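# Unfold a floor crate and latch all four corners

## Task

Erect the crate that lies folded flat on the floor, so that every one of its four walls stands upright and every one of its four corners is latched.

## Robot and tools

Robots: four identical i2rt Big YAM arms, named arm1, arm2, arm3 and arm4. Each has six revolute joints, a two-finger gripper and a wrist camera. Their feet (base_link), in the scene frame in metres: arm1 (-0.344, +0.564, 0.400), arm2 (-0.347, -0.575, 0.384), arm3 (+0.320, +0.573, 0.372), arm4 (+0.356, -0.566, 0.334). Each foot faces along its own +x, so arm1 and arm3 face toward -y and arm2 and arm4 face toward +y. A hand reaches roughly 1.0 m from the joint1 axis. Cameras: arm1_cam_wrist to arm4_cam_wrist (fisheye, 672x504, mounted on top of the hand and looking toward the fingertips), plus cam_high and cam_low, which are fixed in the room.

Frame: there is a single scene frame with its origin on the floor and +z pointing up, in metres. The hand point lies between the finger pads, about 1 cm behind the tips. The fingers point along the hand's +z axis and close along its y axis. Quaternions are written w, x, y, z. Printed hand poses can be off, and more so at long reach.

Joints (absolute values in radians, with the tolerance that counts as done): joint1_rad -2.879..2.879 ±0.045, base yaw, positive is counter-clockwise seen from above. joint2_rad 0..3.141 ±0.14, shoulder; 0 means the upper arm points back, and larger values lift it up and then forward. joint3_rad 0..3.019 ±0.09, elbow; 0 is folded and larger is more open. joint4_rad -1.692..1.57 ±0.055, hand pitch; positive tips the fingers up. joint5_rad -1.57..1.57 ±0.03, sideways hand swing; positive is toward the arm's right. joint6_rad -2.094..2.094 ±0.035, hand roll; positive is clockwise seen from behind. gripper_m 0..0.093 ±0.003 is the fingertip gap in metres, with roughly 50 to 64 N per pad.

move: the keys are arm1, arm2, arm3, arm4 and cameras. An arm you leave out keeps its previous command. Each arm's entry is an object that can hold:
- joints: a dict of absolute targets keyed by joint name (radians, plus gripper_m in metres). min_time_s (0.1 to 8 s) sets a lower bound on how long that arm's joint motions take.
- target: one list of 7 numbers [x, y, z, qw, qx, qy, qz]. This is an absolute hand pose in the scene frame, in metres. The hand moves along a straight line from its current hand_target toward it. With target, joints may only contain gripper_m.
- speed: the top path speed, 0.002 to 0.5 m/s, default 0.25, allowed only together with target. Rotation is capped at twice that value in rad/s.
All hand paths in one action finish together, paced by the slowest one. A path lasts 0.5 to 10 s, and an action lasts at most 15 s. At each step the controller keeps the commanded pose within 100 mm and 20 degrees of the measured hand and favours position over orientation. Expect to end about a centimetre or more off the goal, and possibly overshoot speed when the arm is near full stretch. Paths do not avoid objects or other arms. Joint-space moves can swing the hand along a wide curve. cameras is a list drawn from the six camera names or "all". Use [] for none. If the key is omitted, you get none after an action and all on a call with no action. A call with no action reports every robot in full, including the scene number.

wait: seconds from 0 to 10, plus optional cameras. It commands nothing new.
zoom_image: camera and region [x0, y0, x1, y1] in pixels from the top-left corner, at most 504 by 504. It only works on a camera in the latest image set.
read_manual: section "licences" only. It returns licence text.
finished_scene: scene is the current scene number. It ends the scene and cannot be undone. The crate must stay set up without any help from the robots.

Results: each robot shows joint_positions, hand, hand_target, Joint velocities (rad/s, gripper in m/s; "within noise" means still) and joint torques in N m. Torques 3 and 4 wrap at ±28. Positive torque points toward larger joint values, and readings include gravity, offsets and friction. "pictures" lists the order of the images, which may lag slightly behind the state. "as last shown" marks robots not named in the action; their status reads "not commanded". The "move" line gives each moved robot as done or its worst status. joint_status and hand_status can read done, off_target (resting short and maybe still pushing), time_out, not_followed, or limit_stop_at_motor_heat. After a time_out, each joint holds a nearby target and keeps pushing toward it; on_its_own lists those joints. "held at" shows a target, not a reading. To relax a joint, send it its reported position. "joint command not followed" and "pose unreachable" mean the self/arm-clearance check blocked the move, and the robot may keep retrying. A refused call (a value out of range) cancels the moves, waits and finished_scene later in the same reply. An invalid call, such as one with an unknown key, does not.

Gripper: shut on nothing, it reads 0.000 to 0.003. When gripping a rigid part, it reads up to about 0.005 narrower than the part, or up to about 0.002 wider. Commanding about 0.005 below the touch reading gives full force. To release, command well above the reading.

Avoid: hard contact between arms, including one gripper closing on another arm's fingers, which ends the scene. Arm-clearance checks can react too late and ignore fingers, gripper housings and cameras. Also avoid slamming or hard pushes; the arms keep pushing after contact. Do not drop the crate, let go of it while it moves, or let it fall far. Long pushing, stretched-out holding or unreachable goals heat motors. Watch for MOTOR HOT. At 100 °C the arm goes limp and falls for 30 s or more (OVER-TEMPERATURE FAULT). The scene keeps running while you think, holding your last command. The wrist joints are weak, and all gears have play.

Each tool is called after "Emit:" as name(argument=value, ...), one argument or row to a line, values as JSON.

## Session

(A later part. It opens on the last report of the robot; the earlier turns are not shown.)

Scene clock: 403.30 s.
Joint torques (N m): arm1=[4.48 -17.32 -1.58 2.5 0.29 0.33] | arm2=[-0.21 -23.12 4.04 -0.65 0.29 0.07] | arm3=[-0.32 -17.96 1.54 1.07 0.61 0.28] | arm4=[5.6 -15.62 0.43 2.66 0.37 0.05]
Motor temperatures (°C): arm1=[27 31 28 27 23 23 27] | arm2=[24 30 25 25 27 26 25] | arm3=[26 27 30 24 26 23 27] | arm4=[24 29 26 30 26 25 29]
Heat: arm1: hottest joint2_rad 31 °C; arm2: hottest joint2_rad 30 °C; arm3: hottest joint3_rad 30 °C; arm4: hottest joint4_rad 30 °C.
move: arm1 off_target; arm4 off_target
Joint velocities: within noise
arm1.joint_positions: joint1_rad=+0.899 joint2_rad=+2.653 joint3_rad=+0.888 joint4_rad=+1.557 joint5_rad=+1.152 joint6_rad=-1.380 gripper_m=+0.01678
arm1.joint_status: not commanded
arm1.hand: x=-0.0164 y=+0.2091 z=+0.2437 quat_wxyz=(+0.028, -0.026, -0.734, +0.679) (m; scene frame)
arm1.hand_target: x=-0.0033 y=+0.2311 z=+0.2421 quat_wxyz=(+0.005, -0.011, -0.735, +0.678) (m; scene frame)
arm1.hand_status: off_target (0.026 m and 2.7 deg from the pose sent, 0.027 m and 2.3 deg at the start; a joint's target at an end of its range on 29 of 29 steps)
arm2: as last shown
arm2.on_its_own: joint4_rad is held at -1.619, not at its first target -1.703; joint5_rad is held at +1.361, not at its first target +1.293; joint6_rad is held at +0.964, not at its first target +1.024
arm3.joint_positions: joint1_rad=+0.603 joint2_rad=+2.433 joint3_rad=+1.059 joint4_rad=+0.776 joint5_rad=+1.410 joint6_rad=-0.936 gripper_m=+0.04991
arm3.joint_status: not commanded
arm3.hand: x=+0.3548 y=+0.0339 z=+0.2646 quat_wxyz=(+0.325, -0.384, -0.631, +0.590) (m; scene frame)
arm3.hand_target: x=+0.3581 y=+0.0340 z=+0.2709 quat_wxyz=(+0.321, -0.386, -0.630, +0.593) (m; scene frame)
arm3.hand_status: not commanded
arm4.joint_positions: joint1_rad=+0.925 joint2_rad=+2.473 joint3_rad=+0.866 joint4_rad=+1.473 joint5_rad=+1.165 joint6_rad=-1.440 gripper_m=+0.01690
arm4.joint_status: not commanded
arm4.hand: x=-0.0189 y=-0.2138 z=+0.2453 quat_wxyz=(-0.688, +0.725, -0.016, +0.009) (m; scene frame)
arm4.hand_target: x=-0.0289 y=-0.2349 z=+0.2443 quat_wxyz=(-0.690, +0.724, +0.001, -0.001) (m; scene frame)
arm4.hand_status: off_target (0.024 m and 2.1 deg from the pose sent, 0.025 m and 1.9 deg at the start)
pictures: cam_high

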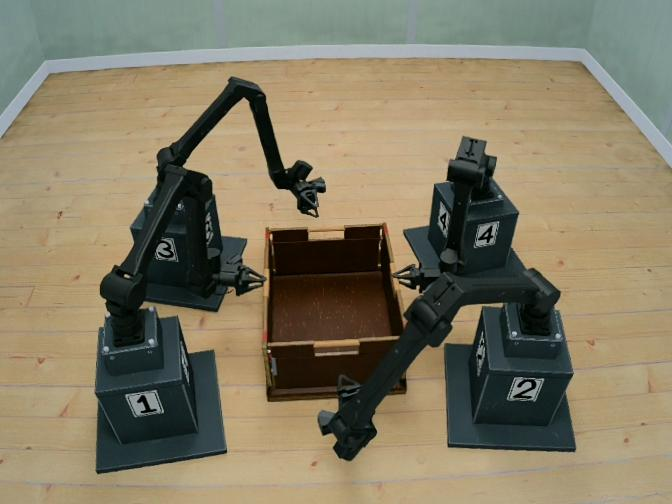

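Emit:
move(
  arm1={"target": [-0.0085, 0.212, 0.2414, 0.011, -0.010, -0.735, 0.677], "speed": 0.05},
  arm4={"target": [-0.0287, -0.217, 0.2442, -0.69, 0.724, 0, 0], "speed": 0.05},
  cameras=[],
)

Emit:
move(
  arm1={"joints": {"gripper_m": 0.05}},
  arm4={"joints": {"gripper_m": 0.05}},
  cameras=["cam_high"],
)

Emit:
zoom_image(
  camera="cam_high",
  region=[250, 210, 420, 410],
)

Scene clock: 406.63 s.
Joint torques (N m): arm1=[1.14 -17.49 -0.68 2.4 -0.28 0.1] | arm2=[-0.26 -23.12 4.05 -0.64 0.3 0.07] | arm3=[0.5 -18.26 1.33 1.2 0.62 0.26] | arm4=[2.78 -15.5 2.13 2.24 -0.29 -0.06]
Motor temperatures (°C): arm1=[27 31 28 27 23 23 27] | arm2=[24 30 25 25 27 26 25] | arm3=[26 27 30 24 26 23 27] | arm4=[24 29 26 30 26 25 29]
Heat: arm1: hottest joint2_rad 31 °C; arm2: hottest joint2_rad 30 °C; arm3: hottest joint3_rad 30 °C; arm4: hottest joint4_rad 30 °C.
move: arm1 off_target; arm4 off_target
Joint velocities: within noise
arm1.joint_positions: joint1_rad=+0.892 joint2_rad=+2.653 joint3_rad=+0.885 joint4_rad=+1.560 joint5_rad=+1.134 joint6_rad=-1.380 gripper_m=+0.01678
arm1.joint_status: not commanded
arm1.hand: x=-0.0170 y=+0.2070 z=+0.2434 quat_wxyz=(+0.024, -0.023, -0.735, +0.677) (m; scene frame)
arm1.hand_target: x=-0.0114 y=+0.2124 z=+0.2415 quat_wxyz=(+0.016, -0.012, -0.736, +0.677) (m; scene frame)
arm1.hand_status: off_target (0.010 m and 2.1 deg from the pose sent, 0.009 m and 2.7 deg at the start; a joint's target at an end of its range on 30 of 30 steps)
arm2, arm3: as last shown
arm2.on_its_own: joint4_rad is held at -1.619, not at its first target -1.703; joint5_rad is held at +1.361, not at its first target +1.293; joint6_rad is held at +0.964, not at its first target +1.024
arm4.joint_positions: joint1_rad=+0.922 joint2_rad=+2.473 joint3_rad=+0.866 joint4_rad=+1.474 joint5_rad=+1.157 joint6_rad=-1.440 gripper_m=+0.01690
arm4.joint_status: not commanded
arm4.hand: x=-0.0192 y=-0.2126 z=+0.2453 quat_wxyz=(-0.688, +0.726, -0.014, +0.007) (m; scene frame)
arm4.hand_target: x=-0.0272 y=-0.2170 z=+0.2445 quat_wxyz=(-0.690, +0.724, -0.004, +0.002) (m; scene frame)
arm4.hand_status: off_target (0.011 m and 1.9 deg from the pose sent, 0.010 m and 2.1 deg at the start)
pictures: none
No camera images: "cameras" was empty.

Scene clock: 407.40 s.
Joint torques (N m): arm1=[0.44 -17.79 -0.64 2.43 0.15 0.06] | arm2=[-0.21 -23.12 4.07 -0.64 0.29 0.07] | arm3=[0.15 -18.14 1.46 1.11 0.63 0.3] | arm4=[2.26 -15.56 2.03 2.15 -0.1 -0.01]
Motor temperatures (°C): arm1=[27 31 28 27 23 23 27] | arm2=[23 30 25 25 27 26 25] | arm3=[26 27 30 24 26 23 27] | arm4=[24 29 26 30 26 25 29]
Heat: arm1: hottest joint2_rad 31 °C; arm2: hottest joint2_rad 30 °C; arm3: hottest joint3_rad 30 °C; arm4: hottest joint4_rad 30 °C.
move: arm1 done; arm4 done
Joint velocities: within noise
arm1.joint_positions: joint1_rad=+0.909 joint2_rad=+2.653 joint3_rad=+0.888 joint4_rad=+1.560 joint5_rad=+1.114 joint6_rad=-1.380 gripper_m=+0.04995
arm1.joint_status: all done
arm1.hand: x=-0.0065 y=+0.2119 z=+0.2429 quat_wxyz=(+0.010, -0.011, -0.736, +0.677) (m; scene frame)
arm1.hand_target: x=-0.0052 y=+0.2152 z=+0.2414 quat_wxyz=(+0.008, -0.006, -0.736, +0.677) (m; scene frame)
arm1.hand_status: not commanded
arm2, arm3: as last shown
arm2.on_its_own: joint4_rad is held at -1.619, not at its first target -1.703; joint5_rad is held at +1.361, not at its first target +1.293; joint6_rad is held at +0.964, not at its first target +1.024
arm4.joint_positions: joint1_rad=+0.939 joint2_rad=+2.473 joint3_rad=+0.868 joint4_rad=+1.476 joint5_rad=+1.143 joint6_rad=-1.444 gripper_m=+0.04993
arm4.joint_status: all done
arm4.hand: x=-0.0281 y=-0.2188 z=+0.2454 quat_wxyz=(-0.688, +0.726, -0.003, -0.003) (m; scene frame)
arm4.hand_target: x=-0.0319 y=-0.2205 z=+0.2443 quat_wxyz=(-0.690, +0.724, +0.003, -0.004) (m; scene frame)
arm4.hand_status: not commanded
pictures: cam_high

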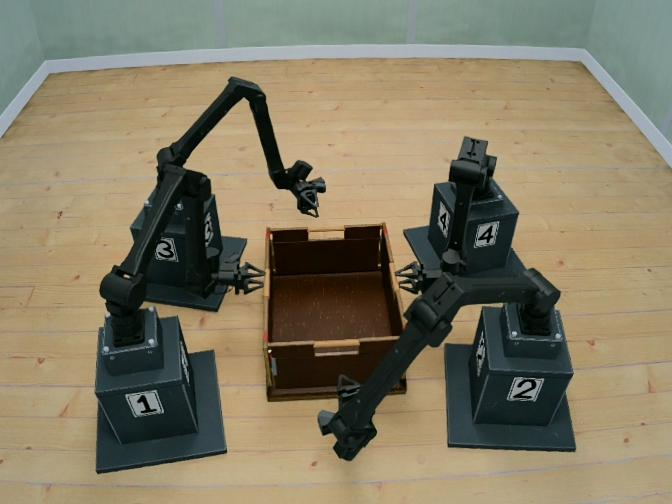

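Scaled by 2.520 from the camera's 672x504 image, which has a finer 960x720 frame.

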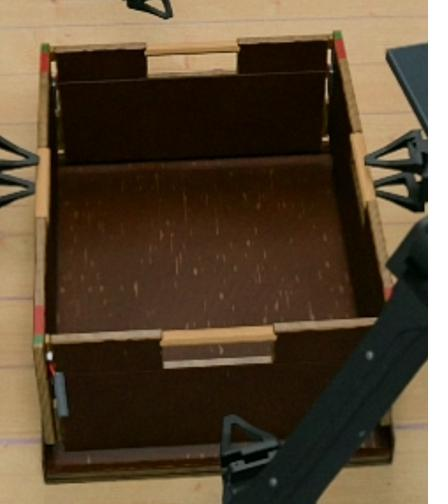

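Emit:
move(
  arm1={"target": [-0.0085, 0.315, 0.25, 0.011, -0.010, -0.735, 0.677], "speed": 0.1},
  arm4={"target": [-0.0287, -0.325, 0.25, -0.69, 0.724, 0, 0], "speed": 0.1},
  cameras=["cam_low", "cam_high"],
)

Emit:
zoom_image(
  camera="cam_low",
  region=[220, 180, 360, 380],
)

Emit:
zoom_image(
  camera="cam_low",
  region=[340, 180, 480, 380],
)

Scene clock: 411.43 s.
Joint torques (N m): arm1=[0.5 -18.9 -2.02 1.33 0.47 0.29] | arm2=[-0.21 -23.12 4.07 -0.65 0.29 0.07] | arm3=[0.09 -17.9 1.57 1.17 0.62 0.31] | arm4=[2.26 -15.91 0.05 0.77 0.12 0.42]
Motor temperatures (°C): arm1=[27 31 28 27 23 23 27] | arm2=[23 30 25 25 27 26 25] | arm3=[26 27 30 24 26 23 27] | arm4=[24 29 26 30 26 25 29]
Heat: arm1: hottest joint2_rad 31 °C; arm2: hottest joint2_rad 30 °C; arm3: hottest joint3_rad 30 °C; arm4: hottest joint4_rad 30 °C.
move: arm1 done; arm4 done
Joint velocities: within noise
arm1.joint_positions: joint1_rad=+1.165 joint2_rad=+2.617 joint3_rad=+0.781 joint4_rad=+1.402 joint5_rad=+1.363 joint6_rad=-1.152 gripper_m=+0.04997
arm1.joint_status: not commanded
arm1.hand: x=-0.0087 y=+0.3128 z=+0.2457 quat_wxyz=(+0.015, -0.007, -0.735, +0.678) (m; scene frame)
arm1.hand_target: x=-0.0088 y=+0.3155 z=+0.2496 quat_wxyz=(+0.011, -0.009, -0.735, +0.678) (m; scene frame)
arm1.hand_status: done (0.005 m and 0.6 deg from the pose sent, 0.103 m and 0.2 deg at the start; a joint's target at an end of its range on 12 of 74 steps)
arm2, arm3: as last shown
arm2.on_its_own: joint4_rad is held at -1.619, not at its first target -1.703; joint5_rad is held at +1.361, not at its first target +1.293; joint6_rad is held at +0.964, not at its first target +1.024
arm4.joint_positions: joint1_rad=+1.179 joint2_rad=+2.450 joint3_rad=+0.780 joint4_rad=+1.436 joint5_rad=+1.389 joint6_rad=-1.352 gripper_m=+0.04995
arm4.joint_status: not commanded
arm4.hand: x=-0.0273 y=-0.3201 z=+0.2493 quat_wxyz=(-0.692, +0.722, +0.001, +0.007) (m; scene frame)
arm4.hand_target: x=-0.0263 y=-0.3219 z=+0.2507 quat_wxyz=(-0.692, +0.722, -0.001, +0.003) (m; scene frame)
arm4.hand_status: done (0.005 m and 0.9 deg from the pose sent, 0.106 m and 0.6 deg at the start)
pictures: cam_high, cam_low

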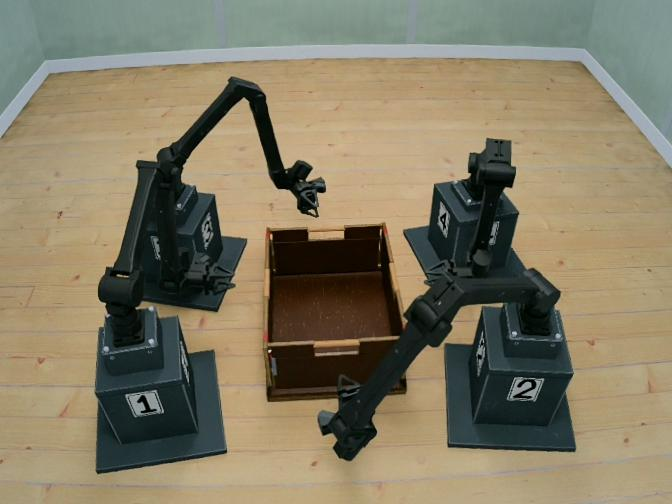

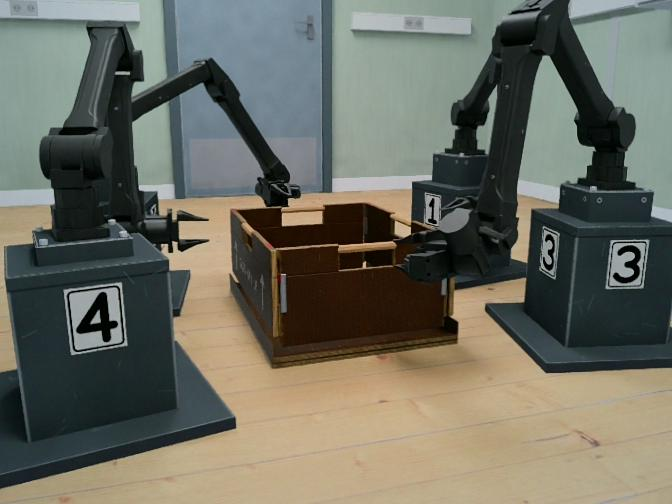

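Scaled by 2.520 from the camera's 672x504 image, which has a finer 960x720 frame.

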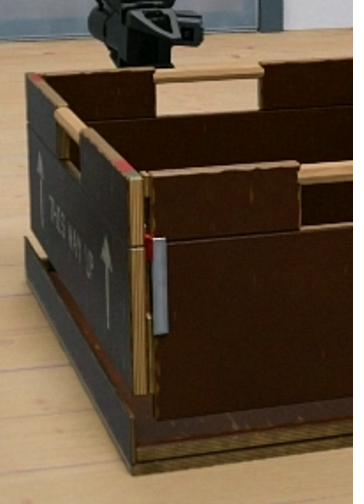

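Scaled by 2.520 from the camera's 672x504 image, which has a finer 960x720 frame.

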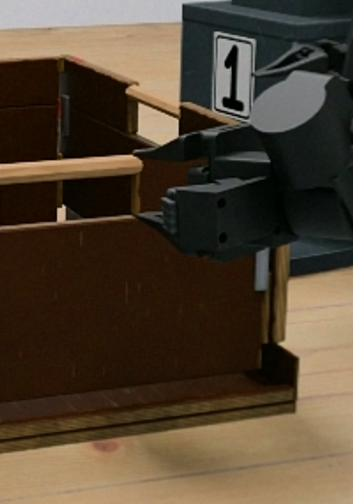

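Emit:
move(
  arm1={"target": [-0.33, 0.2, 0.45, 0, 0.7071, 0.7071, 0], "speed": 0.2},
  arm2={"target": [-0.33, -0.2, 0.45, 0, 0.7071, -0.7071, 0], "speed": 0.2},
  arm3={"target": [0.31, 0.2, 0.45, 0, 0.7071, 0.7071, 0], "speed": 0.2},
  arm4={"target": [0.31, -0.2, 0.45, 0, 0.7071, -0.7071, 0], "speed": 0.2},
  cameras=["all"],
)

Scene clock: 426.53 s.
Joint torques (N m): arm1=[-1.08 -11.05 10.22 0.27 0.06 -0.04] | arm2=[-0.32 -13.8 6.48 -0.06 -0.11 -0.15] | arm3=[-1.44 -11.4 6.52 -0.13 0.01 -0.07] | arm4=[1.44 -7.88 13.15 -0.55 -0.16 -0.09]
Motor temperatures (°C): arm1=[27 31 28 27 23 23 26] | arm2=[23 30 25 24 27 26 25] | arm3=[26 27 30 24 26 23 27] | arm4=[24 29 27 30 26 25 28]
Heat: arm1: hottest joint2_rad 31 °C; arm2: hottest joint2_rad 30 °C; arm3: hottest joint3_rad 30 °C; arm4: hottest joint4_rad 30 °C.
move: arm1 off_target; arm2 done; arm3 done; arm4 off_target
Joint velocities: within noise
arm1.joint_positions: joint1_rad=-0.151 joint2_rad=+1.461 joint3_rad=+0.815 joint4_rad=-0.971 joint5_rad=-0.018 joint6_rad=+0.046 gripper_m=+0.04998
arm1.joint_status: not commanded
arm1.hand: x=-0.3299 y=+0.2237 z=+0.4386 quat_wxyz=(+0.011, -0.712, -0.702, -0.018) (m; scene frame)
arm1.hand_target: x=-0.3311 y=+0.2037 z=+0.4495 quat_wxyz=(+0.000, -0.709, -0.705, -0.009) (m; scene frame)
arm1.hand_status: off_target (0.026 m and 2.6 deg from the pose sent, 0.397 m and 116.7 deg at the start)
arm2.joint_positions: joint1_rad=+0.101 joint2_rad=+1.489 joint3_rad=+0.910 joint4_rad=-1.013 joint5_rad=+0.002 joint6_rad=-0.028 gripper_m=+0.04989
arm2.joint_status: not commanded
arm2.hand: x=-0.3327 y=-0.2022 z=+0.4411 quat_wxyz=(+0.006, +0.705, -0.709, +0.008) (m; scene frame)
arm2.hand_target: x=-0.3314 y=-0.2007 z=+0.4503 quat_wxyz=(+0.001, +0.706, -0.708, +0.001) (m; scene frame)
arm2.hand_status: done (0.010 m and 1.2 deg from the pose sent, 0.290 m and 84.9 deg at the start)
arm3.joint_positions: joint1_rad=+0.206 joint2_rad=+1.449 joint3_rad=+0.920 joint4_rad=-1.041 joint5_rad=+0.003 joint6_rad=-0.002 gripper_m=+0.04991
arm3.joint_status: not commanded
arm3.hand: x=+0.3155 y=+0.2005 z=+0.4454 quat_wxyz=(+0.000, -0.710, -0.704, +0.000) (m; scene frame)
arm3.hand_target: x=+0.3118 y=+0.2010 z=+0.4508 quat_wxyz=(-0.003, -0.710, -0.704, +0.001) (m; scene frame)
arm3.hand_status: done (0.007 m and 0.5 deg from the pose sent, 0.253 m and 88.2 deg at the start)
arm4.joint_positions: joint1_rad=-0.081 joint2_rad=+1.363 joint3_rad=+0.923 joint4_rad=-1.161 joint5_rad=-0.021 joint6_rad=+0.151 gripper_m=+0.04995
arm4.joint_status: not commanded
arm4.hand: x=+0.3087 y=-0.2213 z=+0.4391 quat_wxyz=(+0.018, +0.698, -0.716, +0.006) (m; scene frame)
arm4.hand_target: x=+0.3075 y=-0.2043 z=+0.4497 quat_wxyz=(+0.012, +0.704, -0.710, -0.004) (m; scene frame)
arm4.hand_status: off_target (0.024 m and 2.5 deg from the pose sent, 0.410 m and 118.8 deg at the start)
pictures: arm1_cam_wrist, arm2_cam_wrist, arm3_cam_wrist, arm4_cam_wrist, cam_high, cam_low

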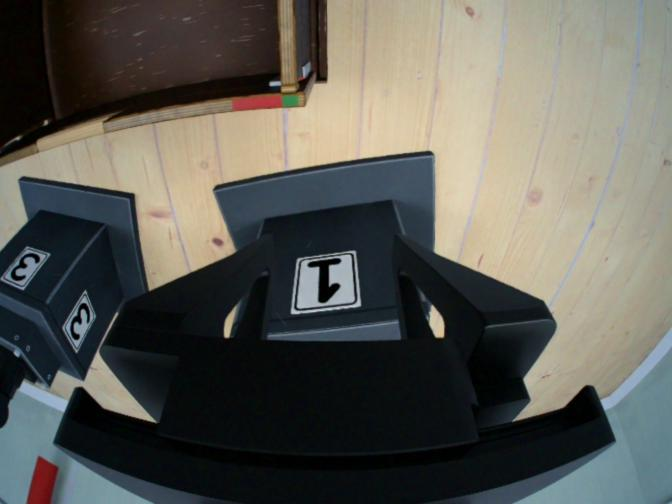

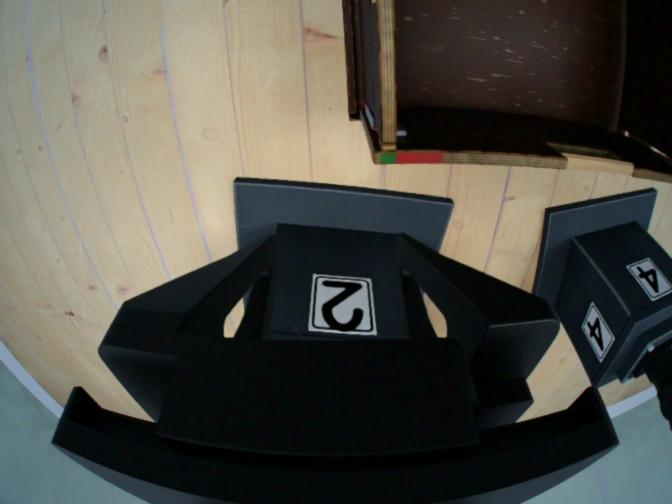

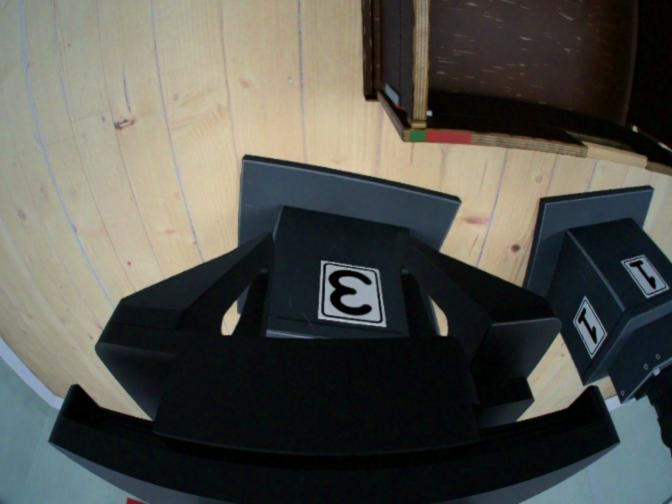

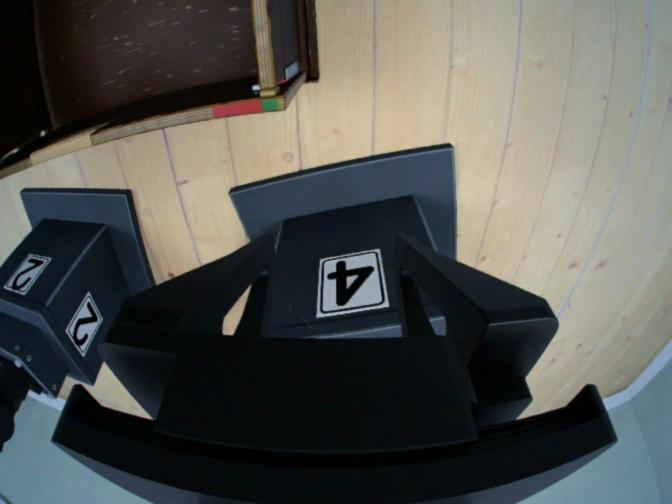

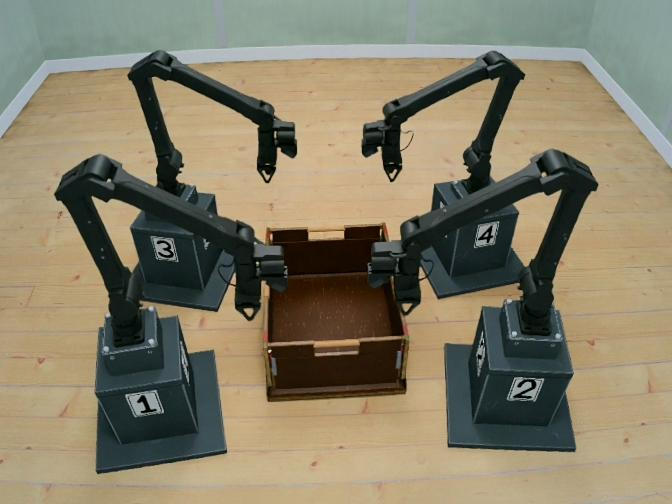

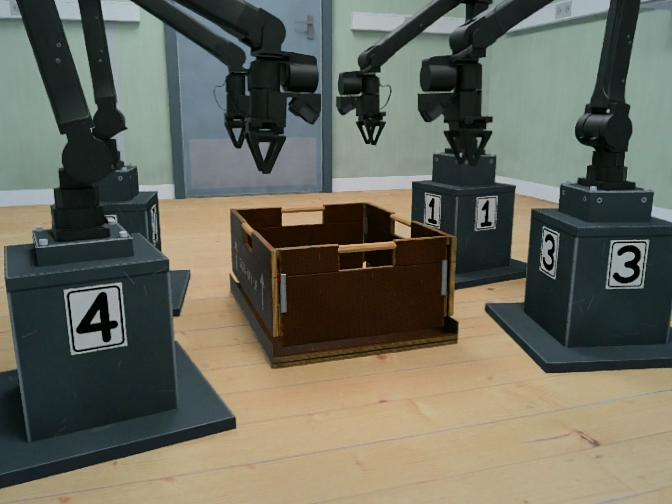

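Emit:
zoom_image(
  camera="arm1_cam_wrist",
  region=[220, 20, 340, 120],
)

Emit:
zoom_image(
  camera="arm2_cam_wrist",
  region=[340, 80, 460, 180],
)

Emit:
zoom_image(
  camera="arm3_cam_wrist",
  region=[360, 60, 480, 160],
)

Emit:
zoom_image(
  camera="arm4_cam_wrist",
  region=[210, 30, 330, 130],
)

Emit:
zoom_image(
  camera="cam_low",
  region=[220, 190, 350, 370],
)

Emit:
zoom_image(
  camera="cam_low",
  region=[350, 190, 480, 370],
)

Emit:
zoom_image(
  camera="cam_high",
  region=[250, 320, 420, 410],
)

Scaled by 4.200 from the camera's 672x504 image, which has a finer 960x720 frame.

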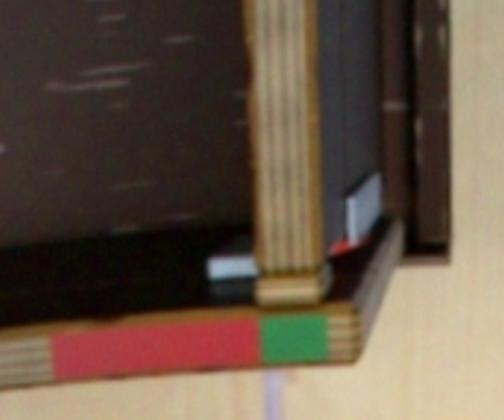

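Scaled by 4.200 from the camera's 672x504 image, which has a finer 960x720 frame.

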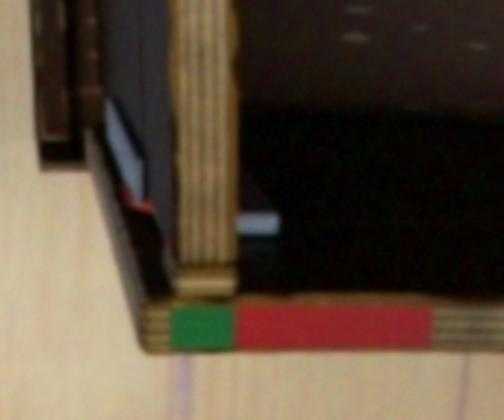

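Scaled by 4.200 from the camera's 672x504 image, which has a finer 960x720 frame.

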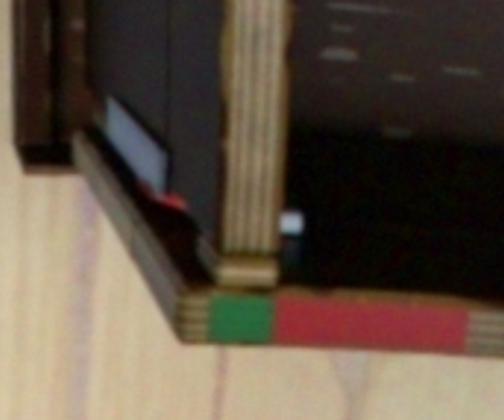

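Scaled by 4.200 from the camera's 672x504 image, which has a finer 960x720 frame.

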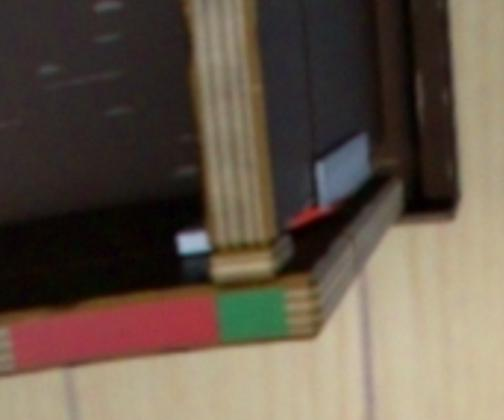

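Scaled by 2.800 from the camera's 672x504 image, which has a finer 960x720 frame.

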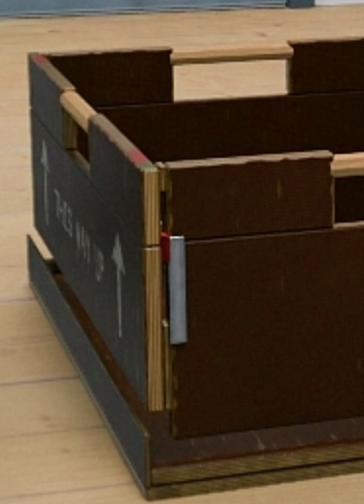

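Scaled by 2.800 from the camera's 672x504 image, which has a finer 960x720 frame.

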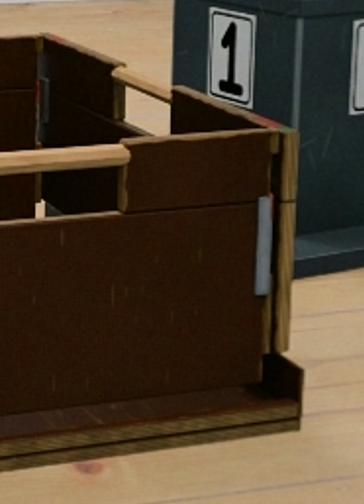

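Scaled by 2.965 from the camera's 672x504 image, which has a finer 960x720 frame.

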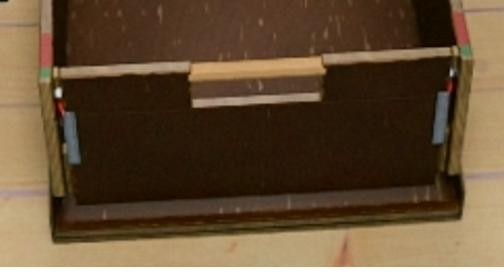

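Emit:
finished_scene(
  scene=1,
)

The scene is finished: the task was done.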